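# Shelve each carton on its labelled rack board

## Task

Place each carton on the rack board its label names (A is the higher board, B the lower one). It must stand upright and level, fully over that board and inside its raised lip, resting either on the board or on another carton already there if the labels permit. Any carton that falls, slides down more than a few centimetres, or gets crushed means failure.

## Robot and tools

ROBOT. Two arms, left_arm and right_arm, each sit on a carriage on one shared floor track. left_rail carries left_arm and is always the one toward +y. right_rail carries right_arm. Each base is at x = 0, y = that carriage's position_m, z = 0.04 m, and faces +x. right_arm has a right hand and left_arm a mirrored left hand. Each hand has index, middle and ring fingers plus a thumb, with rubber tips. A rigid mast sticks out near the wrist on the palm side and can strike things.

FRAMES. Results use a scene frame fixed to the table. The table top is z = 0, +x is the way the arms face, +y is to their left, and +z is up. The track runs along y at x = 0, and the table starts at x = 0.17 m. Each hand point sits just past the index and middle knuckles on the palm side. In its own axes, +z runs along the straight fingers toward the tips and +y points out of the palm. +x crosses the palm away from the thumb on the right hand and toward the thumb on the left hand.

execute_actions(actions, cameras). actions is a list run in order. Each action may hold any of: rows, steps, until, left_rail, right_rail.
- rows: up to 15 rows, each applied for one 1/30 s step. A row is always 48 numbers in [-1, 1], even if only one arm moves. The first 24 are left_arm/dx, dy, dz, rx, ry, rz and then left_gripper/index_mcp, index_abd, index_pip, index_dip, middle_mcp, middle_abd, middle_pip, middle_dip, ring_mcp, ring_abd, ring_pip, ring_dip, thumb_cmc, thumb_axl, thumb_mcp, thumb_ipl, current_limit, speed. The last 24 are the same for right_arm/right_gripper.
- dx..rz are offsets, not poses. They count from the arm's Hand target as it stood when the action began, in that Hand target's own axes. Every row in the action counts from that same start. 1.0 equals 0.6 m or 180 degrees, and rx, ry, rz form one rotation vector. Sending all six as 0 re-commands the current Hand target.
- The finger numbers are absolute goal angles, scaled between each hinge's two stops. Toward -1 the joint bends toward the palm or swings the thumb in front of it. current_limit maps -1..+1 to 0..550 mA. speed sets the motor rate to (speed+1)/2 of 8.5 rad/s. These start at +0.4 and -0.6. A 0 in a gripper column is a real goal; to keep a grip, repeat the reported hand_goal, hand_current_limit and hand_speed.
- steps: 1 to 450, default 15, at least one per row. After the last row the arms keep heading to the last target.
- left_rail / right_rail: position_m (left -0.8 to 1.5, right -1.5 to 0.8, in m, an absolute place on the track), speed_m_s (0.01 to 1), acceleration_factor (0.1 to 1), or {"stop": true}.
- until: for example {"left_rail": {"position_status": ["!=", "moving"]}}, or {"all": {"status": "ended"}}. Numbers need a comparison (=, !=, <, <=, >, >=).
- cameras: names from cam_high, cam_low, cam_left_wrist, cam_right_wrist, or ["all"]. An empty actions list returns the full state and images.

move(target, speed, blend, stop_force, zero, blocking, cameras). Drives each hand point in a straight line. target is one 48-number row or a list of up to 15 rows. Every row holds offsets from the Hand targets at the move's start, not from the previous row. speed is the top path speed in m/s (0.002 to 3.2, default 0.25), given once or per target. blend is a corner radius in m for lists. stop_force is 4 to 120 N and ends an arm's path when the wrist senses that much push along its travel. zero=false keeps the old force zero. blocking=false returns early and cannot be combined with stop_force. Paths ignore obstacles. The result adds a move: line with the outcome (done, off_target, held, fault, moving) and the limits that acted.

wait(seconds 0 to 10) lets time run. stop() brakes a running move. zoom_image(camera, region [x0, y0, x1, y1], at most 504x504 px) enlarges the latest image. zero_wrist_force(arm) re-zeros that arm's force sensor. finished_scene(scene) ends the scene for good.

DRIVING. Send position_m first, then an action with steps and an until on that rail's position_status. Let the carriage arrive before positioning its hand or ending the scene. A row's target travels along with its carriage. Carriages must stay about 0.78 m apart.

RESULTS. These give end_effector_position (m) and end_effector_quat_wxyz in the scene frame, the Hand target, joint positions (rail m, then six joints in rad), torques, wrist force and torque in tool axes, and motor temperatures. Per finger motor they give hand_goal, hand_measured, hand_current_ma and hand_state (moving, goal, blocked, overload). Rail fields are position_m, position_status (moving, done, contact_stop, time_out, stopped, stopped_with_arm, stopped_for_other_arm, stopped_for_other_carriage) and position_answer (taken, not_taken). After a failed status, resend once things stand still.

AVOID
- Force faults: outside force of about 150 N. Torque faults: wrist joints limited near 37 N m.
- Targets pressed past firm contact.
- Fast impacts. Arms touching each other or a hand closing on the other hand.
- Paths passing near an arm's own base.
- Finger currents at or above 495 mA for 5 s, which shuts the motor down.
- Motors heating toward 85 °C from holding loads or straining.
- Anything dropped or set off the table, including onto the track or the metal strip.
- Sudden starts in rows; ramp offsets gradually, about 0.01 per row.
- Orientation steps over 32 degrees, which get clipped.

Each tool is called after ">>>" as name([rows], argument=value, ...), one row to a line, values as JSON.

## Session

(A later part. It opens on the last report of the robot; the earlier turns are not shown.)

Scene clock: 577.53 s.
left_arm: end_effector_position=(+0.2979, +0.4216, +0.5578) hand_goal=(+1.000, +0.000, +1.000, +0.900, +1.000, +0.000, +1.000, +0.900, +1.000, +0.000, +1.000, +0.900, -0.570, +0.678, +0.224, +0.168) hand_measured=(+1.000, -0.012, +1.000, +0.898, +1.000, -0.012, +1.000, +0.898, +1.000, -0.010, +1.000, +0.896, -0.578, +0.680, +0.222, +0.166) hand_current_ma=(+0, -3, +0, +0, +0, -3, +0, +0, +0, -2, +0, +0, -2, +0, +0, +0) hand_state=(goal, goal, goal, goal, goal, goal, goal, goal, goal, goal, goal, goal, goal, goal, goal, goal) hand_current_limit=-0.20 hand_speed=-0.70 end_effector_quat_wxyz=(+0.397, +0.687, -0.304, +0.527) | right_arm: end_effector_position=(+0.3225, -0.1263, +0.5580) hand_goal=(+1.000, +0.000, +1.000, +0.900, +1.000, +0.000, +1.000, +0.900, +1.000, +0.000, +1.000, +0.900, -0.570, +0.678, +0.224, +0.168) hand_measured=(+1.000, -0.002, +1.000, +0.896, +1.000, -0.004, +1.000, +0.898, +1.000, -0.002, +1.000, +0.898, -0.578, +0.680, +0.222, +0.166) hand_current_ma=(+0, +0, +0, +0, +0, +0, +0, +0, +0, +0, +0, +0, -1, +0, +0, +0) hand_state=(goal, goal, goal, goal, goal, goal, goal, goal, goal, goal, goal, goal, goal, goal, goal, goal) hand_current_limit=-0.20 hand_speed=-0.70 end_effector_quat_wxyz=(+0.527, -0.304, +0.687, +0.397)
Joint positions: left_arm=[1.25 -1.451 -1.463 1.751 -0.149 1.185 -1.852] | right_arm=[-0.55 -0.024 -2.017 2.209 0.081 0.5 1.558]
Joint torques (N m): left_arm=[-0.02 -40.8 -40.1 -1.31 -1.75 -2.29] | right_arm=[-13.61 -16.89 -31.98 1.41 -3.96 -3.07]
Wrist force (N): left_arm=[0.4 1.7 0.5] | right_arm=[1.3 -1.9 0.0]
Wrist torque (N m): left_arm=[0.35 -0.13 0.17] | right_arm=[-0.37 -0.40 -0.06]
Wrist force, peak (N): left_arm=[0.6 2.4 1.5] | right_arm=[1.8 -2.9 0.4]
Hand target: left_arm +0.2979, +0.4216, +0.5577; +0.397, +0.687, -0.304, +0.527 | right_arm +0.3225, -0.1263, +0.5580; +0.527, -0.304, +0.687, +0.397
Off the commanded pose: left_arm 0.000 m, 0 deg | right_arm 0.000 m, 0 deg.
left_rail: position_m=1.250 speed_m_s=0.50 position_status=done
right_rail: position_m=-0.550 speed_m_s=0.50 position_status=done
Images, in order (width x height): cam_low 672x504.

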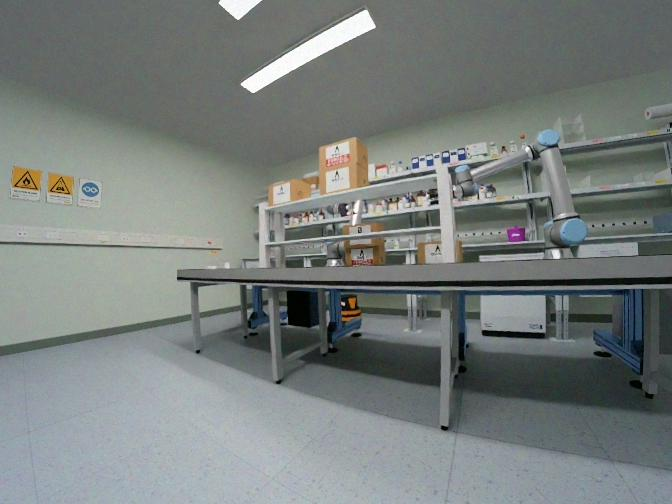

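>>> move([
  [-0.0077,-0.182,-0.3729,0,0,0,1,0,1,0.9,1,0,1,0.9,1,0,1,0.9,-0.571,0.678,0.2247,0.1676,-0.2,-0.7,0.0183,0.3979,0.5522,0,0,0,1,0,1,0.9,1,0,1,0.9,1,0,1,0.9,-0.571,0.678,0.2247,0.1676,-0.2,-0.7],
  [-0.584,-0.3157,-0.2957,0,0,0,1,0,1,0.9,1,0,1,0.9,1,0,1,0.9,-0.571,0.678,0.2247,0.1676,-0.2,-0.7,0.5946,0.2642,0.6294,0,0,0,1,0,1,0.9,1,0,1,0.9,1,0,1,0.9,-0.571,0.678,0.2247,0.1676,-0.2,-0.7],
], speed=[0.25,0.2], blend=[0.05,0], cameras=["cam_left_wrist","cam_right_wrist"])

Scene clock: 584.23 s.
left_arm: end_effector_position=(+0.2801, +0.6699, +0.1997) hand_goal=(+1.000, +0.000, +1.000, +0.900, +1.000, +0.000, +1.000, +0.900, +1.000, +0.000, +1.000, +0.900, -0.570, +0.678, +0.224, +0.168) hand_measured=(+1.000, -0.012, +1.000, +0.898, +1.000, -0.012, +1.000, +0.898, +1.000, -0.010, +1.000, +0.896, -0.578, +0.680, +0.222, +0.166) hand_current_ma=(+0, -3, +0, +0, +0, -3, +0, +0, +0, -2, +0, +0, -2, +0, +0, +0) hand_state=(goal, goal, goal, goal, goal, goal, goal, goal, goal, goal, goal, goal, goal, goal, goal, goal) hand_current_limit=-0.20 hand_speed=-0.70 end_effector_quat_wxyz=(+0.397, +0.687, -0.304, +0.527) | right_arm: end_effector_position=(+0.2801, +0.2800, +0.2002) hand_goal=(+1.000, +0.000, +1.000, +0.900, +1.000, +0.000, +1.000, +0.900, +1.000, +0.000, +1.000, +0.900, -0.570, +0.678, +0.224, +0.168) hand_measured=(+1.000, -0.002, +1.000, +0.896, +1.000, -0.004, +1.000, +0.898, +1.000, -0.002, +1.000, +0.898, -0.578, +0.680, +0.222, +0.166) hand_current_ma=(+0, +0, +0, +0, +0, +0, +0, +0, +0, +0, +0, +0, -1, +0, +0, +0) hand_state=(goal, goal, goal, goal, goal, goal, goal, goal, goal, goal, goal, goal, goal, goal, goal, goal) hand_current_limit=-0.20 hand_speed=-0.70 end_effector_quat_wxyz=(+0.527, -0.304, +0.687, +0.397)
Joint positions: left_arm=[1.25 -1.418 -1.376 2.489 -0.974 1.218 -1.847] | right_arm=[-0.55 0.909 -1.115 2.053 -0.807 1.419 1.779]
Joint torques (N m): left_arm=[14.73 -23.39 -11.46 -5.12 2.62 1.8] | right_arm=[12.25 -51.47 -17.63 -3.74 3.76 3.35]
Wrist force (N): left_arm=[0.7 1.2 0.2] | right_arm=[1.5 -2.4 0.7]
Wrist torque (N m): left_arm=[0.29 -0.17 0.23] | right_arm=[-0.49 -0.46 -0.23]
Wrist force, peak (N): left_arm=[0.7 2.1 1.6] | right_arm=[3.3 -3.0 0.9]
Hand target: left_arm +0.2801, +0.6699, +0.1997; +0.397, +0.687, -0.304, +0.527 | right_arm +0.2800, +0.2800, +0.2001; +0.527, -0.304, +0.687, +0.397
Off the commanded pose: left_arm 0.000 m, 0 deg | right_arm 0.000 m, 0 deg.
left_rail: position_m=1.250 speed_m_s=0.50 position_status=done
right_rail: position_m=-0.550 speed_m_s=0.50 position_status=done
move: done
Images, in order (width x height): cam_left_wrist 672x504, cam_right_wrist 672x504.

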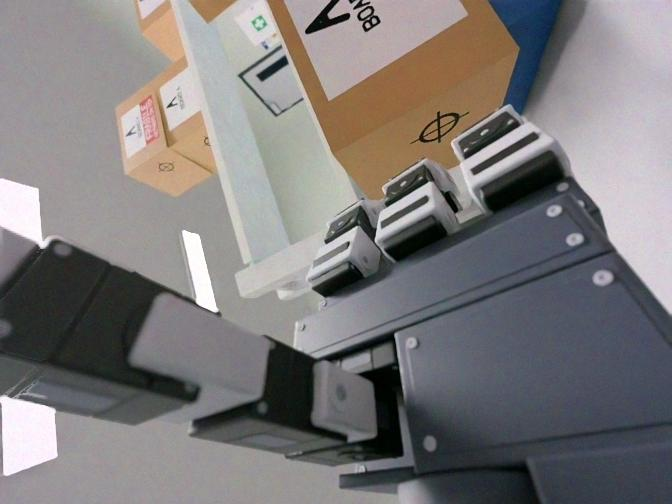

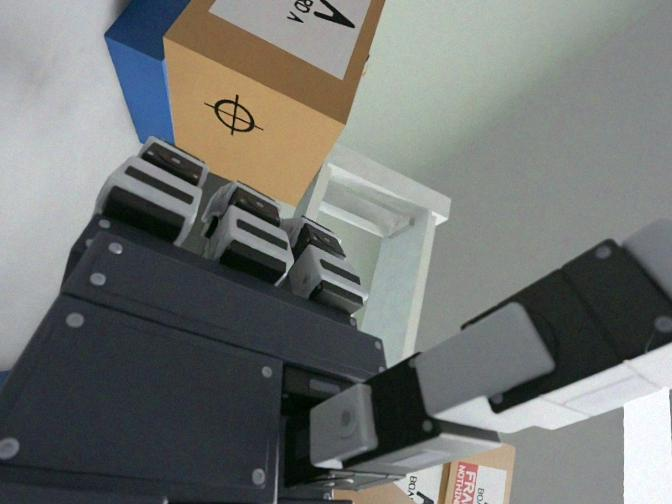

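>>> move(target=[0.0091,-0.0293,0.0169,0,0,0,1,0,1,0.7,1,0,1,0.7,1,0,1,0.7,-0.571,0.678,0.2247,0.1676,-0.2,-0.7,-0.0091,-0.0293,0.0169,0,0,0,1,0,1,0.7,1,0,1,0.7,1,0,1,0.7,-0.571,0.678,0.2247,0.1676,-0.2,-0.7], speed=0.1)

>>> move(target=[0,0.075,0.1299,0,0,0,1,0,1,0.7,1,0,1,0.7,1,0,1,0.7,-0.571,0.678,0.2247,0.1676,-0.2,-0.7,0,0.075,0.1299,0,0,0,1,0,1,0.7,1,0,1,0.7,1,0,1,0.7,-0.571,0.678,0.2247,0.1676,-0.2,-0.7], speed=0.018, stop_force=5, cameras=["cam_left_wrist","cam_right_wrist"])

Scene clock: 587.87 s.
left_arm: end_effector_position=(+0.3011, +0.6699, +0.1997) hand_goal=(+1.000, +0.000, +1.000, +0.700, +1.000, +0.000, +1.000, +0.700, +1.000, +0.000, +1.000, +0.700, -0.570, +0.678, +0.224, +0.168) hand_measured=(+1.000, -0.012, +1.000, +0.702, +1.000, -0.012, +1.000, +0.702, +1.000, -0.010, +1.000, +0.704, -0.578, +0.680, +0.222, +0.166) hand_current_ma=(+0, -3, +0, +0, +0, -3, +0, +0, +0, -2, +0, +0, -2, +0, +0, +0) hand_state=(goal, goal, goal, goal, goal, goal, goal, goal, goal, goal, goal, goal, goal, goal, goal, goal) hand_current_limit=-0.20 hand_speed=-0.70 end_effector_quat_wxyz=(+0.397, +0.687, -0.304, +0.527) | right_arm: end_effector_position=(+0.3010, +0.2800, +0.2001) hand_goal=(+1.000, +0.000, +1.000, +0.700, +1.000, +0.000, +1.000, +0.700, +1.000, +0.000, +1.000, +0.700, -0.570, +0.678, +0.224, +0.168) hand_measured=(+1.000, -0.002, +1.000, +0.704, +1.000, -0.004, +1.000, +0.702, +1.000, -0.002, +1.000, +0.702, -0.578, +0.680, +0.222, +0.166) hand_current_ma=(+0, +0, +0, +0, +0, +0, +0, +0, +0, +0, +0, +0, -1, +0, +0, +0) hand_state=(goal, goal, goal, goal, goal, goal, goal, goal, goal, goal, goal, goal, goal, goal, goal, goal) hand_current_limit=-0.20 hand_speed=-0.70 end_effector_quat_wxyz=(+0.527, -0.304, +0.687, +0.397)
Joint positions: left_arm=[1.25 -1.361 -1.361 2.465 -0.969 1.275 -1.838] | right_arm=[-0.55 0.882 -1.106 2.037 -0.799 1.392 1.775]
Joint torques (N m): left_arm=[19.1 -21.59 -29.19 1.79 2.59 2.34] | right_arm=[-16.5 -50.72 -36.37 0.74 -3.49 -2.5]
Wrist force (N): left_arm=[0.8 1.0 0.5] | right_arm=[1.4 -1.7 0.8]
Wrist torque (N m): left_arm=[0.24 -0.18 -0.03] | right_arm=[-0.41 -0.44 -0.22]
Wrist force, peak (N): left_arm=[0.5 1.9 0.3] | right_arm=[2.1 -2.6 0.4]
Hand target: left_arm +0.3011, +0.6699, +0.1997; +0.397, +0.687, -0.304, +0.527 | right_arm +0.3010, +0.2800, +0.2001; +0.527, -0.304, +0.687, +0.397
Off the commanded pose: left_arm 0.000 m, 0 deg | right_arm 0.000 m, 0 deg.
left_rail: position_m=1.250 speed_m_s=0.50 position_status=done
right_rail: position_m=-0.550 speed_m_s=0.50 position_status=done
move: done

Scene clock: 592.67 s.
left_arm: end_effector_position=(+0.3011, +0.6056, +0.1998) hand_goal=(+1.000, +0.000, +1.000, +0.700, +1.000, +0.000, +1.000, +0.700, +1.000, +0.000, +1.000, +0.700, -0.570, +0.678, +0.224, +0.168) hand_measured=(+1.000, -0.012, +1.000, +0.702, +1.000, -0.010, +1.000, +0.706, +1.000, -0.008, +1.000, +0.710, -0.578, +0.680, +0.222, +0.166) hand_current_ma=(+0, -3, +0, +0, +0, -2, +0, +1, +0, -1, +0, +3, -2, +0, +0, +0) hand_state=(goal, goal, goal, goal, goal, goal, goal, goal, goal, goal, goal, goal, goal, goal, goal, goal) hand_current_limit=-0.20 hand_speed=-0.70 end_effector_quat_wxyz=(+0.397, +0.687, -0.304, +0.527) | right_arm: end_effector_position=(+0.3010, +0.3448, +0.2001) hand_goal=(+1.000, +0.000, +1.000, +0.700, +1.000, +0.000, +1.000, +0.700, +1.000, +0.000, +1.000, +0.700, -0.570, +0.678, +0.224, +0.168) hand_measured=(+1.000, -0.002, +1.000, +0.712, +1.000, -0.004, +1.000, +0.702, +1.000, -0.002, +1.000, +0.702, -0.578, +0.680, +0.222, +0.166) hand_current_ma=(+0, +0, +0, +2, +0, +0, +0, +0, +0, +0, +0, +0, -1, +0, +0, +0) hand_state=(goal, goal, goal, goal, goal, goal, goal, goal, goal, goal, goal, goal, goal, goal, goal, goal) hand_current_limit=-0.20 hand_speed=-0.70 end_effector_quat_wxyz=(+0.527, -0.304, +0.687, +0.397)
Joint positions: left_arm=[1.25 -1.392 -1.295 2.363 -0.931 1.244 -1.843] | right_arm=[-0.55 0.944 -1.038 1.912 -0.744 1.454 1.783]
Joint torques (N m): left_arm=[13.31 -54.23 -13.62 -5.34 1.75 1.81] | right_arm=[-18.14 -83.65 -20.49 -3.86 -2.24 -2.44]
Wrist force (N): left_arm=[0.4 0.9 -0.3] | right_arm=[1.6 -2.6 0.0]
Wrist torque (N m): left_arm=[0.41 -0.21 -0.06] | right_arm=[-0.40 -0.49 -0.21]
Wrist force, peak (N): left_arm=[0.9 0.0 -7.5] | right_arm=[0.6 -2.9 -6.0]
Hand target: left_arm +0.3011, +0.6056, +0.1998; +0.397, +0.687, -0.304, +0.527 (not the last commanded pose) | right_arm +0.3010, +0.3448, +0.2001; +0.527, -0.304, +0.687, +0.397 (not the last commanded pose)
Off the commanded pose: left_arm 0.026 m, 0 deg | right_arm 0.025 m, 0 deg.
left_rail: position_m=1.250 speed_m_s=0.50 position_status=done
right_rail: position_m=-0.550 speed_m_s=0.50 position_status=done
move: contact (left_arm, right_arm)
Images, in order (width x height): cam_left_wrist 672x504, cam_right_wrist 672x504.

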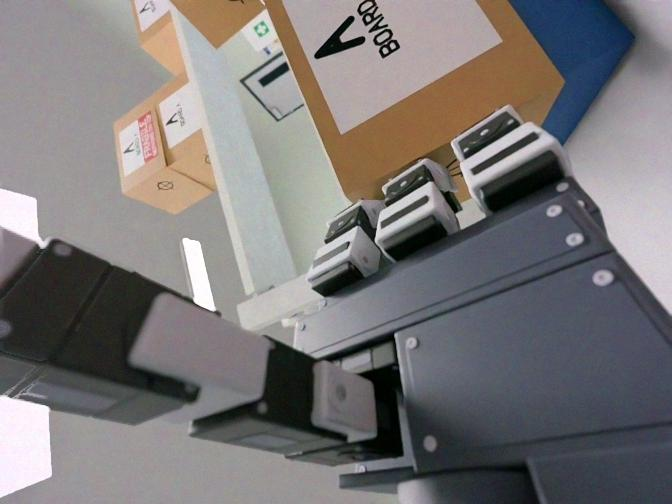

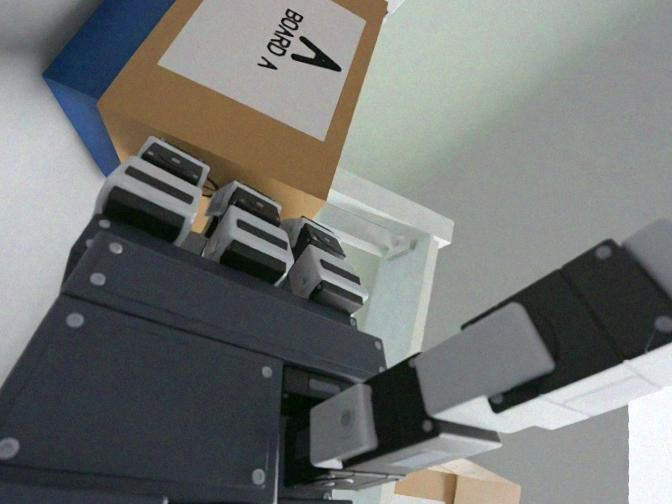

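>>> execute_actions([
  {"rows":[[0,0,0,0,0,0,1,0,1,0.4,1,0,1,0.4,1,0,1,0.4,-0.571,0.678,0.2247,0.1676,-0.2,-0.7,0,0,0,0,0,0,1,0,1,0.4,1,0,1,0.4,1,0,1,0.4,-0.571,0.678,0.2247,0.1676,-0.2,-0.7]],"steps":40},
])

>>> move([
  [0,0.00117,0.00202,0,0,0,1,0,1,0.4,1,0,1,0.4,1,0,1,0.4,-0.571,0.678,0.2247,0.1676,-0.2,-0.7,0,0.00117,0.00202,0,0,0,1,0,1,0.4,1,0,1,0.4,1,0,1,0.4,-0.571,0.678,0.2247,0.1676,-0.2,-0.7],
  [0.0322,0.00864,-0.00229,0,0,0,1,0,1,0.4,1,0,1,0.4,1,0,1,0.4,-0.571,0.678,0.2247,0.1676,-0.2,-0.7,-0.0322,0.00864,-0.00229,0,0,0,1,0,1,0.4,1,0,1,0.4,1,0,1,0.4,-0.571,0.678,0.2247,0.1676,-0.2,-0.7],
], speed=[0.01,0.03], cameras=["cam_left_wrist","cam_right_wrist"])

Scene clock: 595.27 s.
left_arm: end_effector_position=(+0.3011, +0.6056, +0.1998) hand_goal=(+1.000, +0.000, +1.000, +0.400, +1.000, +0.000, +1.000, +0.400, +1.000, +0.000, +1.000, +0.400, -0.570, +0.678, +0.224, +0.168) hand_measured=(+1.002, -0.014, +1.000, +0.618, +1.002, -0.012, +1.000, +0.622, +1.002, -0.010, +1.000, +0.632, -0.578, +0.680, +0.222, +0.166) hand_current_ma=(+0, -4, +0, +220, +0, -3, +0, +220, +0, -3, +0, +220, -2, +0, +0, +0) hand_state=(goal, goal, goal, blocked, goal, goal, goal, blocked, goal, goal, goal, blocked, goal, goal, goal, goal) hand_current_limit=-0.20 hand_speed=-0.70 end_effector_quat_wxyz=(+0.397, +0.687, -0.304, +0.527) | right_arm: end_effector_position=(+0.3011, +0.3448, +0.2001) hand_goal=(+1.000, +0.000, +1.000, +0.400, +1.000, +0.000, +1.000, +0.400, +1.000, +0.000, +1.000, +0.400, -0.570, +0.678, +0.224, +0.168) hand_measured=(+1.002, -0.002, +1.000, +0.642, +1.002, -0.006, +1.000, +0.624, +1.002, -0.002, +1.000, +0.606, -0.578, +0.680, +0.222, +0.166) hand_current_ma=(+0, +0, +0, +220, +0, +0, +0, +220, +0, +0, +0, +220, -1, +0, +0, +0) hand_state=(goal, goal, goal, blocked, goal, goal, goal, blocked, goal, goal, goal, blocked, goal, goal, goal, goal) hand_current_limit=-0.20 hand_speed=-0.70 end_effector_quat_wxyz=(+0.527, -0.304, +0.687, +0.397)
Joint positions: left_arm=[1.25 -1.392 -1.295 2.363 -0.931 1.244 -1.843] | right_arm=[-0.55 0.944 -1.038 1.912 -0.744 1.454 1.783]
Joint torques (N m): left_arm=[-26.27 -52.54 -44.11 -5.35 1.71 1.92] | right_arm=[21.33 -83.12 -49.82 -3.85 -2.01 -2.57]
Wrist force (N): left_arm=[0.3 -11.6 -20.4] | right_arm=[1.2 -15.5 -19.9]
Wrist torque (N m): left_arm=[4.25 -0.80 0.11] | right_arm=[3.80 -0.17 -0.73]
Wrist force, peak (N): left_arm=[0.1 -11.8 -20.5] | right_arm=[1.3 -16.3 -20.0]
Hand target: left_arm +0.3011, +0.6056, +0.1998; +0.397, +0.687, -0.304, +0.527 | right_arm +0.3010, +0.3448, +0.2001; +0.527, -0.304, +0.687, +0.397
Off the commanded pose: left_arm 0.000 m, 0 deg | right_arm 0.000 m, 0 deg.
left_rail: position_m=1.250 speed_m_s=0.50 position_status=done
right_rail: position_m=-0.550 speed_m_s=0.50 position_status=done

Scene clock: 596.83 s.
left_arm: end_effector_position=(+0.3011, +0.6042, +0.2197) hand_goal=(+1.000, +0.000, +1.000, +0.400, +1.000, +0.000, +1.000, +0.400, +1.000, +0.000, +1.000, +0.400, -0.570, +0.678, +0.224, +0.168) hand_measured=(+1.002, -0.064, +1.002, +0.618, +1.002, -0.062, +1.002, +0.622, +1.002, -0.060, +1.002, +0.632, -0.578, +0.680, +0.222, +0.166) hand_current_ma=(+0, -66, +0, +220, +0, -63, +0, +220, +0, -60, +0, +220, -2, +0, +0, +0) hand_state=(goal, blocked, goal, blocked, goal, blocked, goal, blocked, goal, blocked, goal, blocked, goal, goal, goal, goal) hand_current_limit=-0.20 hand_speed=-0.70 end_effector_quat_wxyz=(+0.397, +0.687, -0.304, +0.527) | right_arm: end_effector_position=(+0.3010, +0.3462, +0.2201) hand_goal=(+1.000, +0.000, +1.000, +0.400, +1.000, +0.000, +1.000, +0.400, +1.000, +0.000, +1.000, +0.400, -0.570, +0.678, +0.224, +0.168) hand_measured=(+1.002, -0.056, +1.002, +0.642, +1.002, -0.058, +1.002, +0.624, +1.002, -0.056, +1.002, +0.606, -0.578, +0.680, +0.222, +0.166) hand_current_ma=(+0, -38, +0, +220, +0, -41, +0, +220, +0, -37, +0, +220, -1, +0, +0, +0) hand_state=(goal, blocked, goal, blocked, goal, blocked, goal, blocked, goal, blocked, goal, blocked, goal, goal, goal, goal) hand_current_limit=-0.20 hand_speed=-0.70 end_effector_quat_wxyz=(+0.527, -0.304, +0.687, +0.397)
Joint positions: left_arm=[1.25 -1.392 -1.333 2.352 -0.883 1.243 -1.843] | right_arm=[-0.55 0.946 -1.062 1.903 -0.711 1.455 1.783]
Joint torques (N m): left_arm=[-35.7 -63.15 -61.16 -5.54 8.01 -1.74] | right_arm=[26.5 -93.29 -64.38 -5.6 -5.97 2.66]
Wrist force (N): left_arm=[-7.2 -21.8 -34.4] | right_arm=[8.7 -23.9 -32.3]
Wrist torque (N m): left_arm=[7.07 -2.08 -0.67] | right_arm=[6.41 0.98 0.04]
Wrist force, peak (N): left_arm=[1.0 -19.4 -40.1] | right_arm=[0.4 -22.7 -38.9]
Hand target: left_arm +0.3011, +0.6042, +0.2198; +0.397, +0.687, -0.304, +0.527 | right_arm +0.3010, +0.3462, +0.2201; +0.527, -0.304, +0.687, +0.397
Off the commanded pose: left_arm 0.000 m, 0 deg | right_arm 0.000 m, 0 deg.
left_rail: position_m=1.250 speed_m_s=0.50 position_status=done
right_rail: position_m=-0.550 speed_m_s=0.50 position_status=done
move: done
Images, in order (width x height): cam_left_wrist 672x504, cam_right_wrist 672x504.

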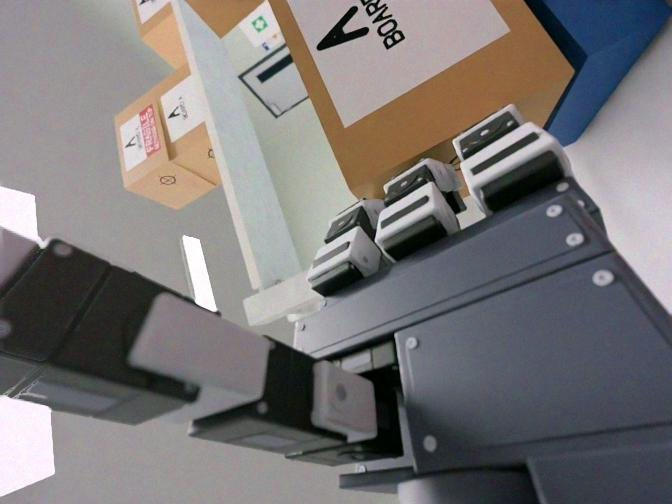

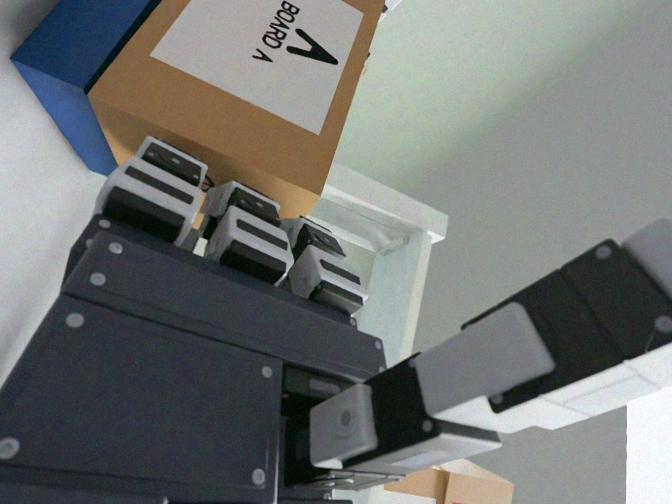

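>>> move([
  [0.7566,0.1755,-0.1014,0,0,0,1,0,1,0.4,1,0,1,0.4,1,0,1,0.4,-0.571,0.678,0.2247,0.1676,-0.2,-0.7,-0.7566,0.1755,-0.1014,0,0,0,1,0,1,0.4,1,0,1,0.4,1,0,1,0.4,-0.571,0.678,0.2247,0.1676,-0.2,-0.7],
  [0.9088,-0.2542,0.291,0,0,0,1,0,1,0.4,1,0,1,0.4,1,0,1,0.4,-0.571,0.678,0.2247,0.1676,-0.2,-0.7,-0.9088,-0.3792,0.0746,0,0,0,1,0,1,0.4,1,0,1,0.4,1,0,1,0.4,-0.571,0.678,0.2247,0.1676,-0.2,-0.7],
], speed=[0.13,0.13], blend=[0.05,0], cameras=["cam_high","cam_left_wrist","cam_right_wrist"])

>>> zoom_image(camera="cam_high", region=[320, 60, 620, 280])

Scene clock: 605.90 s.
left_arm: end_effector_position=(+0.6540, +0.5294, +0.6898) hand_goal=(+1.000, +0.000, +1.000, +0.400, +1.000, +0.000, +1.000, +0.400, +1.000, +0.000, +1.000, +0.400, -0.570, +0.678, +0.224, +0.168) hand_measured=(+1.002, -0.068, +1.002, +0.618, +1.004, -0.068, +1.002, +0.622, +1.002, -0.064, +1.002, +0.636, -0.578, +0.680, +0.222, +0.166) hand_current_ma=(+0, -74, +0, +220, +0, -71, +0, +220, +0, -67, +0, +220, -2, +0, +0, +0) hand_state=(goal, blocked, goal, blocked, goal, blocked, goal, blocked, goal, blocked, goal, blocked, goal, goal, goal, goal) hand_current_limit=-0.20 hand_speed=-0.70 end_effector_quat_wxyz=(+0.397, +0.687, -0.304, +0.527) | right_arm: end_effector_position=(+0.6539, +0.2712, +0.6902) hand_goal=(+1.000, +0.000, +1.000, +0.400, +1.000, +0.000, +1.000, +0.400, +1.000, +0.000, +1.000, +0.400, -0.570, +0.678, +0.224, +0.168) hand_measured=(+1.002, -0.062, +1.002, +0.642, +1.002, -0.064, +1.002, +0.624, +1.004, -0.060, +1.002, +0.606, -0.578, +0.680, +0.222, +0.166) hand_current_ma=(+0, -46, +0, +220, +0, -49, +0, +220, +0, -44, +0, +220, -1, +0, +0, +0) hand_state=(goal, blocked, goal, blocked, goal, blocked, goal, blocked, goal, blocked, goal, blocked, goal, goal, goal, goal) hand_current_limit=-0.20 hand_speed=-0.70 end_effector_quat_wxyz=(+0.527, -0.304, +0.687, +0.397)
Joint positions: left_arm=[1.25 -0.89 -1.268 1.278 0.121 1.741 -1.776] | right_arm=[-0.55 0.543 -1.146 1.11 0.185 1.056 1.725]
Joint torques (N m): left_arm=[-21.92 -49.6 -63.56 -5.74 13.76 3.09] | right_arm=[21 -65.86 -63 -4.04 -15.61 -2.91]
Wrist force (N): left_arm=[-6.5 -24.5 -39.1] | right_arm=[9.3 -26.8 -37.7]
Wrist torque (N m): left_arm=[8.09 -2.15 -0.51] | right_arm=[7.54 1.39 0.01]
Wrist force, peak (N): left_arm=[-6.8 -24.9 -39.2] | right_arm=[9.3 -26.8 -37.7]
Hand target: left_arm +0.6540, +0.5294, +0.6898; +0.397, +0.687, -0.304, +0.527 | right_arm +0.6540, +0.2712, +0.6902; +0.527, -0.304, +0.687, +0.397
Off the commanded pose: left_arm 0.000 m, 0 deg | right_arm 0.000 m, 0 deg.
left_rail: position_m=1.250 speed_m_s=0.50 position_status=done
right_rail: position_m=-0.550 speed_m_s=0.50 position_status=done
move: done
Images, in order (width x height): cam_high 672x504, cam_left_wrist 672x504, cam_right_wrist 672x504.

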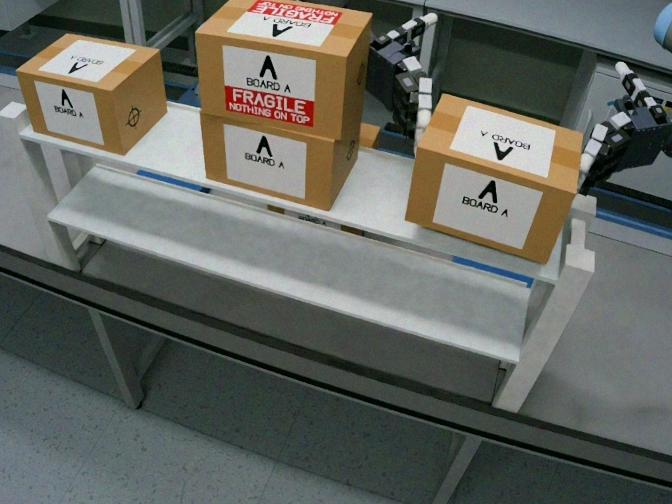

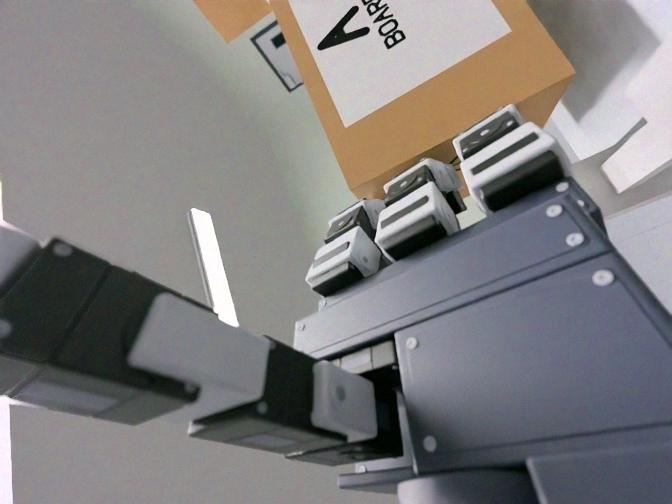

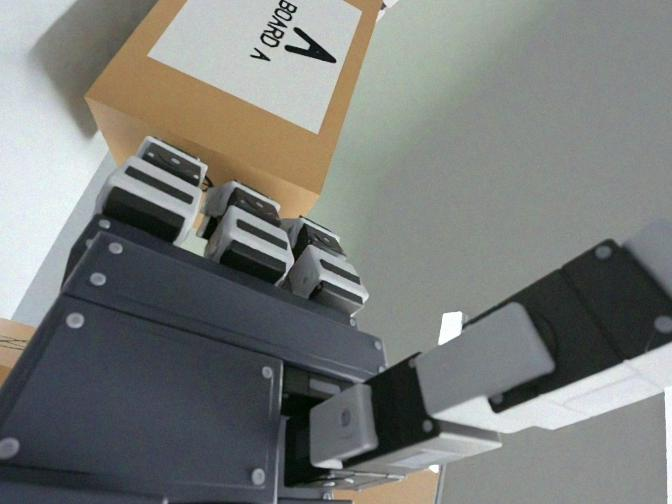

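Scaled by 1.680 from the camera's 672x504 image, which has a finer 960x720 frame.

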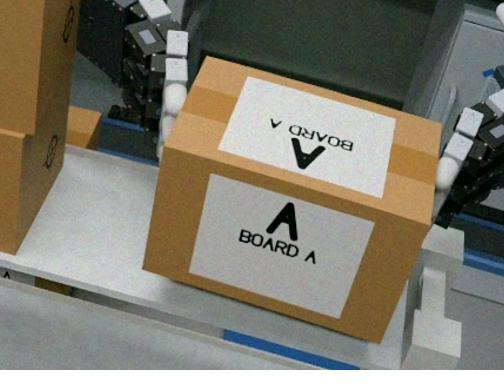

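>>> zoom_image(camera="cam_high", region=[395, 200, 575, 290])

Scaled by 2.800 from the camera's 672x504 image, which has a finer 960x720 frame.

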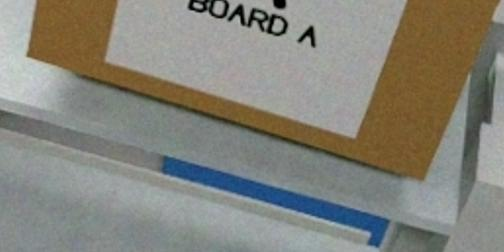

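>>> move(target=[-0.06144,0.03131,-0.01808,0,0,0,1,0,1,0.4,1,0,1,0.4,1,0,1,0.4,-0.571,0.678,0.2247,0.1676,-0.2,-0.7,0.05843,0.02155,-0.01245,0,0,0,1,0,1,0.4,1,0,1,0.4,1,0,1,0.4,-0.571,0.678,0.2247,0.1676,-0.2,-0.7], speed=0.04, cameras=["cam_high","cam_right_wrist"])

>>> zoom_image(camera="cam_high", region=[395, 180, 575, 290])

>>> zoom_image(camera="cam_high", region=[190, 120, 370, 230])

Scene clock: 619.97 s.
left_arm: end_effector_position=(+0.6235, +0.5293, +0.6598) hand_goal=(+1.000, +0.000, +1.000, +0.400, +1.000, +0.000, +1.000, +0.400, +1.000, +0.000, +1.000, +0.400, -0.570, +0.678, +0.224, +0.168) hand_measured=(+1.002, -0.068, +1.002, +0.626, +1.004, -0.068, +1.002, +0.622, +1.002, -0.064, +1.002, +0.638, -0.578, +0.680, +0.222, +0.166) hand_current_ma=(+0, -74, +0, +220, +0, -71, +0, +220, +0, -67, +0, +220, -2, +0, +0, +0) hand_state=(goal, blocked, goal, blocked, goal, blocked, goal, blocked, goal, blocked, goal, blocked, goal, goal, goal, goal) hand_current_limit=-0.20 hand_speed=-0.70 end_effector_quat_wxyz=(+0.397, +0.687, -0.304, +0.527) | right_arm: end_effector_position=(+0.6305, +0.2712, +0.6602) hand_goal=(+1.000, +0.000, +1.000, +0.400, +1.000, +0.000, +1.000, +0.400, +1.000, +0.000, +1.000, +0.400, -0.570, +0.678, +0.224, +0.168) hand_measured=(+1.002, -0.068, +1.002, +0.642, +1.002, -0.072, +1.002, +0.624, +1.004, -0.068, +1.002, +0.606, -0.578, +0.680, +0.222, +0.166) hand_current_ma=(+0, -57, +0, +220, +0, -61, +0, +220, +0, -55, +0, +220, -1, +0, +0, +0) hand_state=(goal, blocked, goal, blocked, goal, blocked, goal, blocked, goal, blocked, goal, blocked, goal, goal, goal, goal) hand_current_limit=-0.20 hand_speed=-0.70 end_effector_quat_wxyz=(+0.527, -0.304, +0.687, +0.397)
Joint positions: left_arm=[1.25 -0.923 -1.307 1.382 0.056 1.708 -1.781] | right_arm=[-0.55 0.558 -1.178 1.207 0.118 1.071 1.727]
Joint torques (N m): left_arm=[-52.7 -68.64 -46.5 -16.22 4.49 -1.71] | right_arm=[47.11 -91.51 -47.44 -11.51 -4.6 2.92]
Wrist force (N): left_arm=[-6.0 -23.0 -38.1] | right_arm=[10.0 -26.7 -35.8]
Wrist torque (N m): left_arm=[7.81 -1.92 -0.49] | right_arm=[7.30 1.63 0.08]
Wrist force, peak (N): left_arm=[-6.7 -25.3 -40.1] | right_arm=[9.4 -28.0 -38.4]
Hand target: left_arm +0.6235, +0.5293, +0.6598; +0.397, +0.687, -0.304, +0.527 | right_arm +0.6305, +0.2712, +0.6602; +0.527, -0.304, +0.687, +0.397
Off the commanded pose: left_arm 0.000 m, 0 deg | right_arm 0.000 m, 0 deg.
left_rail: position_m=1.250 speed_m_s=0.50 position_status=done
right_rail: position_m=-0.550 speed_m_s=0.50 position_status=done
move: done
Images, in order (width x height): cam_high 672x504, cam_right_wrist 672x504.

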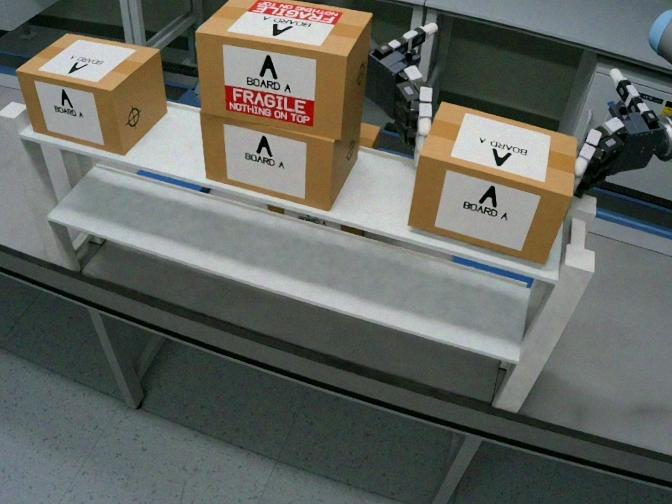

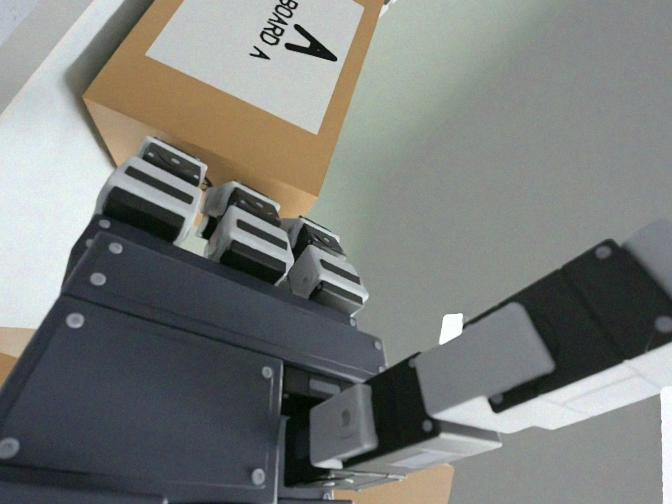

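Scaled by 2.800 from the camera's 672x504 image, which has a finer 960x720 frame.

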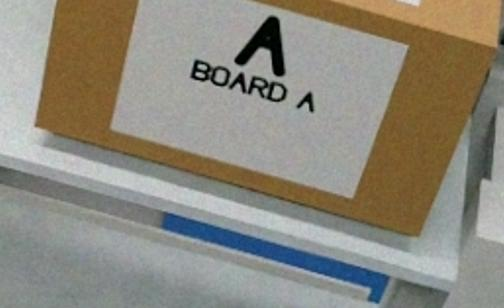

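Scaled by 2.800 from the camera's 672x504 image, which has a finer 960x720 frame.

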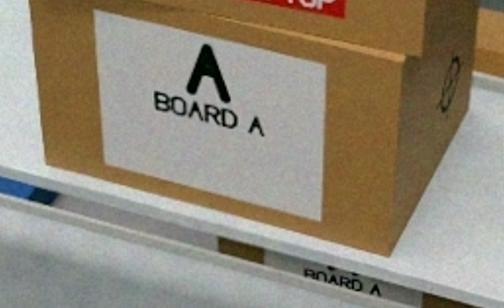

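>>> move(target=[-0.00259,0.00837,-0.00483,0,0,0,1,0,1,0.4,1,0,1,0.4,1,0,1,0.4,-0.571,0.678,0.2247,0.1676,-0.2,-0.7,0.00259,0.00837,-0.00483,0,0,0,1,0,1,0.4,1,0,1,0.4,1,0,1,0.4,-0.571,0.678,0.2247,0.1676,-0.2,-0.7], speed=0.02)

>>> move(target=[-0.04025,-0.00934,0.00539,0,0,0,1,0,1,0.4,1,0,1,0.4,1,0,1,0.4,-0.571,0.678,0.2247,0.1676,-0.2,-0.7,0.04025,-0.00934,0.00539,0,0,0,1,0,1,0.4,1,0,1,0.4,1,0,1,0.4,-0.571,0.678,0.2247,0.1676,-0.2,-0.7], speed=0.01, stop_force=5, cameras=["cam_high"])

>>> zoom_image(camera="cam_high", region=[395, 180, 575, 290])

Scene clock: 622.00 s.
left_arm: end_effector_position=(+0.6175, +0.5293, +0.6598) hand_goal=(+1.000, +0.000, +1.000, +0.400, +1.000, +0.000, +1.000, +0.400, +1.000, +0.000, +1.000, +0.400, -0.570, +0.678, +0.224, +0.168) hand_measured=(+1.002, -0.068, +1.002, +0.626, +1.004, -0.068, +1.002, +0.622, +1.002, -0.064, +1.002, +0.638, -0.578, +0.680, +0.222, +0.166) hand_current_ma=(+0, -74, +0, +220, +0, -71, +0, +220, +0, -67, +0, +220, -2, +0, +0, +0) hand_state=(goal, blocked, goal, blocked, goal, blocked, goal, blocked, goal, blocked, goal, blocked, goal, goal, goal, goal) hand_current_limit=-0.20 hand_speed=-0.70 end_effector_quat_wxyz=(+0.397, +0.687, -0.304, +0.527) | right_arm: end_effector_position=(+0.6245, +0.2712, +0.6602) hand_goal=(+1.000, +0.000, +1.000, +0.400, +1.000, +0.000, +1.000, +0.400, +1.000, +0.000, +1.000, +0.400, -0.570, +0.678, +0.224, +0.168) hand_measured=(+1.002, -0.068, +1.002, +0.642, +1.002, -0.072, +1.002, +0.624, +1.004, -0.068, +1.002, +0.606, -0.578, +0.680, +0.222, +0.166) hand_current_ma=(+0, -57, +0, +220, +0, -61, +0, +220, +0, -55, +0, +220, -1, +0, +0, +0) hand_state=(goal, blocked, goal, blocked, goal, blocked, goal, blocked, goal, blocked, goal, blocked, goal, goal, goal, goal) hand_current_limit=-0.20 hand_speed=-0.70 end_effector_quat_wxyz=(+0.527, -0.304, +0.687, +0.397)
Joint positions: left_arm=[1.25 -0.93 -1.315 1.392 0.054 1.702 -1.782] | right_arm=[-0.55 0.562 -1.185 1.218 0.115 1.075 1.728]
Joint torques (N m): left_arm=[-51.37 -66.18 -46.76 -16.21 4.45 -1.55] | right_arm=[44.28 -88.48 -46.89 -11.38 -4.36 2.81]
Wrist force (N): left_arm=[-6.2 -22.7 -38.0] | right_arm=[9.9 -26.9 -35.3]
Wrist torque (N m): left_arm=[7.80 -1.90 -0.52] | right_arm=[7.23 1.62 0.08]
Wrist force, peak (N): left_arm=[-5.7 -23.1 -38.6] | right_arm=[9.6 -27.3 -36.1]
Hand target: left_arm +0.6175, +0.5293, +0.6598; +0.397, +0.687, -0.304, +0.527 | right_arm +0.6245, +0.2712, +0.6602; +0.527, -0.304, +0.687, +0.397
Off the commanded pose: left_arm 0.000 m, 0 deg | right_arm 0.000 m, 0 deg.
left_rail: position_m=1.250 speed_m_s=0.50 position_status=done
right_rail: position_m=-0.550 speed_m_s=0.50 position_status=done
move: done

Scene clock: 624.90 s.
left_arm: end_effector_position=(+0.6175, +0.5293, +0.6440) hand_goal=(+1.000, +0.000, +1.000, +0.400, +1.000, +0.000, +1.000, +0.400, +1.000, +0.000, +1.000, +0.400, -0.570, +0.678, +0.224, +0.168) hand_measured=(+1.002, -0.068, +1.002, +0.626, +1.004, -0.068, +1.002, +0.622, +1.002, -0.064, +1.002, +0.644, -0.578, +0.680, +0.222, +0.166) hand_current_ma=(+0, -74, +0, +220, +0, -71, +0, +220, +0, -67, +0, +220, -2, +0, +0, +0) hand_state=(goal, blocked, goal, blocked, goal, blocked, goal, blocked, goal, blocked, goal, blocked, goal, goal, goal, goal) hand_current_limit=-0.20 hand_speed=-0.70 end_effector_quat_wxyz=(+0.397, +0.687, -0.304, +0.527) | right_arm: end_effector_position=(+0.6245, +0.2712, +0.6425) hand_goal=(+1.000, +0.000, +1.000, +0.400, +1.000, +0.000, +1.000, +0.400, +1.000, +0.000, +1.000, +0.400, -0.570, +0.678, +0.224, +0.168) hand_measured=(+1.002, -0.068, +1.002, +0.642, +1.002, -0.072, +1.002, +0.624, +1.004, -0.068, +1.002, +0.606, -0.578, +0.680, +0.222, +0.166) hand_current_ma=(+0, -57, +0, +220, +0, -61, +0, +220, +0, -55, +0, +220, -1, +0, +0, +0) hand_state=(goal, blocked, goal, blocked, goal, blocked, goal, blocked, goal, blocked, goal, blocked, goal, goal, goal, goal) hand_current_limit=-0.20 hand_speed=-0.70 end_effector_quat_wxyz=(+0.527, -0.304, +0.687, +0.397)
Joint positions: left_arm=[1.25 -0.93 -1.312 1.417 0.026 1.702 -1.782] | right_arm=[-0.55 0.562 -1.184 1.247 0.084 1.075 1.728]
Joint torques (N m): left_arm=[-48.93 -61.3 -60.85 -4.07 4.5 -1.31] | right_arm=[41.81 -79 -62.24 -3.34 -5.41 1.3]
Wrist force (N): left_arm=[-3.4 -19.4 -34.7] | right_arm=[6.7 -27.7 -36.1]
Wrist torque (N m): left_arm=[7.22 -1.60 -0.34] | right_arm=[7.42 0.82 -0.33]
Wrist force, peak (N): left_arm=[-5.8 -22.6 -38.4] | right_arm=[8.4 -28.5 -37.4]
Hand target: left_arm +0.6175, +0.5293, +0.6440; +0.397, +0.687, -0.304, +0.527 (not the last commanded pose) | right_arm +0.6245, +0.2712, +0.6425; +0.527, -0.304, +0.687, +0.397 (not the last commanded pose)
Off the commanded pose: left_arm 0.009 m, 0 deg | right_arm 0.007 m, 0 deg.
left_rail: position_m=1.250 speed_m_s=0.50 position_status=done
right_rail: position_m=-0.550 speed_m_s=0.50 position_status=done
move: contact (left_arm, right_arm)
Images, in order (width x height): cam_high 672x504.

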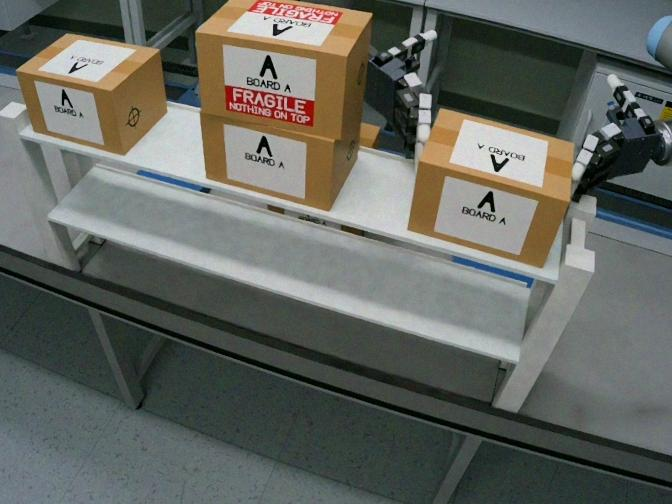

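Scaled by 2.800 from the camera's 672x504 image, which has a finer 960x720 frame.

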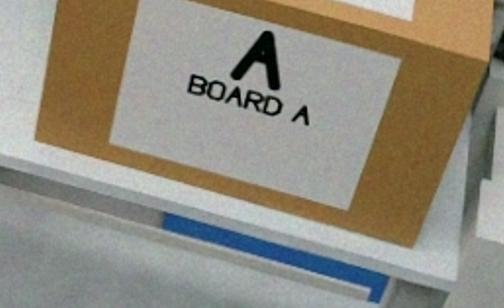

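>>> move([
  [-0.00563,-0.00131,0.00075,0,0,0,1,0,1,0.4,1,0,1,0.4,1,0,1,0.4,-0.571,0.678,0.2247,0.1676,-0.2,-0.7,0.00563,-0.00131,0.00075,0,0,0,1,0,1,0.4,1,0,1,0.4,1,0,1,0.4,-0.571,0.678,0.2247,0.1676,-0.2,-0.7],
  [-0.00563,-0.00131,0.00075,0,0,0,1,0,1,0.9,1,0,1,0.9,1,0,1,0.9,-0.571,0.678,0.2247,0.1676,-0.2,-0.7,0.00563,-0.00131,0.00075,0,0,0,1,0,1,0.9,1,0,1,0.9,1,0,1,0.9,-0.571,0.678,0.2247,0.1676,-0.2,-0.7],
  [-0.00563,-0.01798,-0.02812,0,0,0,1,0,1,0.9,1,0,1,0.9,1,0,1,0.9,-0.571,0.678,0.2247,0.1676,-0.2,-0.7,0.00563,-0.01798,-0.02812,0,0,0,1,0,1,0.9,1,0,1,0.9,1,0,1,0.9,-0.571,0.678,0.2247,0.1676,-0.2,-0.7],
  [-0.0746,0.2051,-0.1569,0,0,0,1,0,1,0.9,1,0,1,0.9,1,0,1,0.9,-0.571,0.678,0.2247,0.1676,-0.2,-0.7,0.0746,0.2051,-0.1569,0,0,0,1,0,1,0.9,1,0,1,0.9,1,0,1,0.9,-0.571,0.678,0.2247,0.1676,-0.2,-0.7],
  [-0.2724,0.3982,-0.2684,0,0,0,1,0,1,0.9,1,0,1,0.9,1,0,1,0.9,-0.571,0.678,0.2247,0.1676,-0.2,-0.7,0.2724,0.3982,-0.2684,0,0,0,1,0,1,0.9,1,0,1,0.9,1,0,1,0.9,-0.571,0.678,0.2247,0.1676,-0.2,-0.7],
], speed=[0.01,0.02,0.04,0.12,0.25], cameras=["cam_high","cam_right_wrist","cam_left_wrist"])

>>> zoom_image(camera="cam_high", region=[190, 100, 575, 290])

Scene clock: 632.53 s.
left_arm: end_effector_position=(+0.2976, +0.5493, +0.5604) hand_goal=(+1.000, +0.000, +1.000, +0.900, +1.000, +0.000, +1.000, +0.900, +1.000, +0.000, +1.000, +0.900, -0.570, +0.678, +0.224, +0.168) hand_measured=(+1.000, -0.012, +1.000, +0.898, +1.000, -0.012, +1.000, +0.898, +1.000, -0.002, +0.998, +0.896, -0.578, +0.680, +0.222, +0.166) hand_current_ma=(+0, -3, +0, +0, +0, -3, +0, +0, +0, +0, +0, +0, -2, +0, +0, +0) hand_state=(goal, goal, goal, goal, goal, goal, goal, goal, goal, goal, goal, goal, goal, goal, goal, goal) hand_current_limit=-0.20 hand_speed=-0.70 end_effector_quat_wxyz=(+0.397, +0.687, -0.304, +0.527) | right_arm: end_effector_position=(+0.3046, +0.2512, +0.5589) hand_goal=(+1.000, +0.000, +1.000, +0.900, +1.000, +0.000, +1.000, +0.900, +1.000, +0.000, +1.000, +0.900, -0.570, +0.678, +0.224, +0.168) hand_measured=(+1.000, -0.010, +1.000, +0.896, +1.000, -0.012, +1.000, +0.898, +1.000, -0.010, +1.000, +0.898, -0.578, +0.680, +0.222, +0.166) hand_current_ma=(+0, -2, +0, +0, +0, -2, +0, +0, +0, -1, +0, +0, -1, +0, +0, +0) hand_state=(goal, goal, goal, goal, goal, goal, goal, goal, goal, goal, goal, goal, goal, goal, goal, goal) hand_current_limit=-0.20 hand_speed=-0.70 end_effector_quat_wxyz=(+0.527, -0.304, +0.687, +0.397)
Joint positions: left_arm=[1.25 -1.42 -1.662 1.947 -0.147 1.216 -1.847] | right_arm=[-0.55 0.845 -1.502 1.791 -0.157 1.356 1.77]
Joint torques (N m): left_arm=[-14.5 -43.9 -32.2 -5.17 -2.71 -2.42] | right_arm=[13.12 -60.67 -33.29 -3.66 3.57 3.12]
Wrist force (N): left_arm=[-0.1 2.3 0.2] | right_arm=[-1.7 -3.6 1.8]
Wrist torque (N m): left_arm=[0.44 -0.07 0.14] | right_arm=[-0.75 -0.07 -0.53]
Wrist force, peak (N): left_arm=[-3.6 -19.4 -35.2] | right_arm=[2.8 -26.6 -40.0]
Hand target: left_arm +0.2976, +0.5493, +0.5604; +0.397, +0.687, -0.304, +0.527 | right_arm +0.3046, +0.2512, +0.5589; +0.527, -0.304, +0.687, +0.397
Off the commanded pose: left_arm 0.000 m, 0 deg | right_arm 0.000 m, 0 deg.
left_rail: position_m=1.250 speed_m_s=0.50 position_status=done
right_rail: position_m=-0.550 speed_m_s=0.50 position_status=done
move: done
Images, in order (width x height): cam_high 672x504, cam_left_wrist 672x504, cam_right_wrist 672x504.

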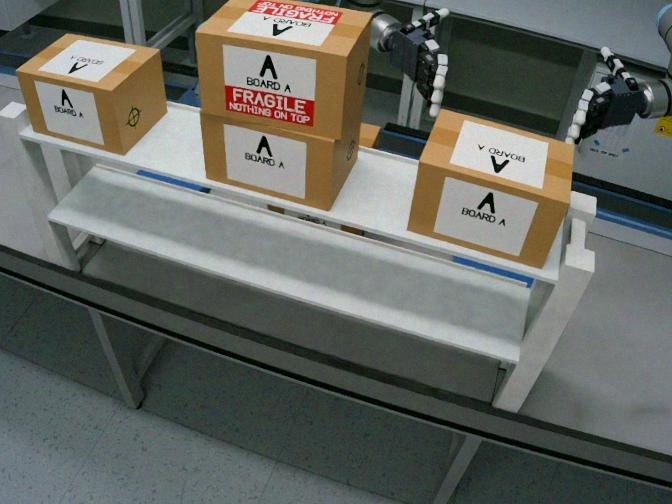

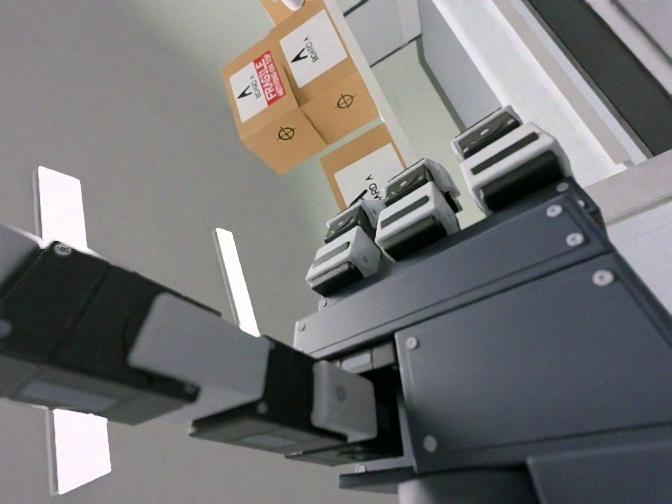

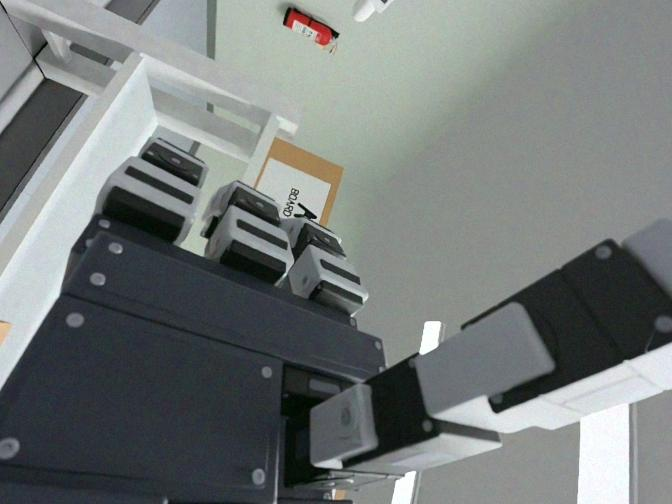

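Scaled by 1.309 from the camera's 672x504 image, which has a finer 960x720 frame.

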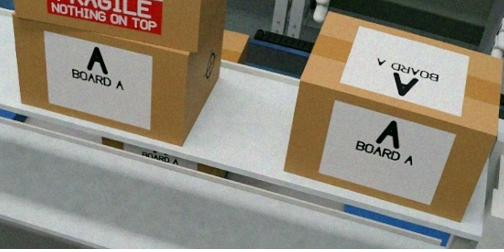

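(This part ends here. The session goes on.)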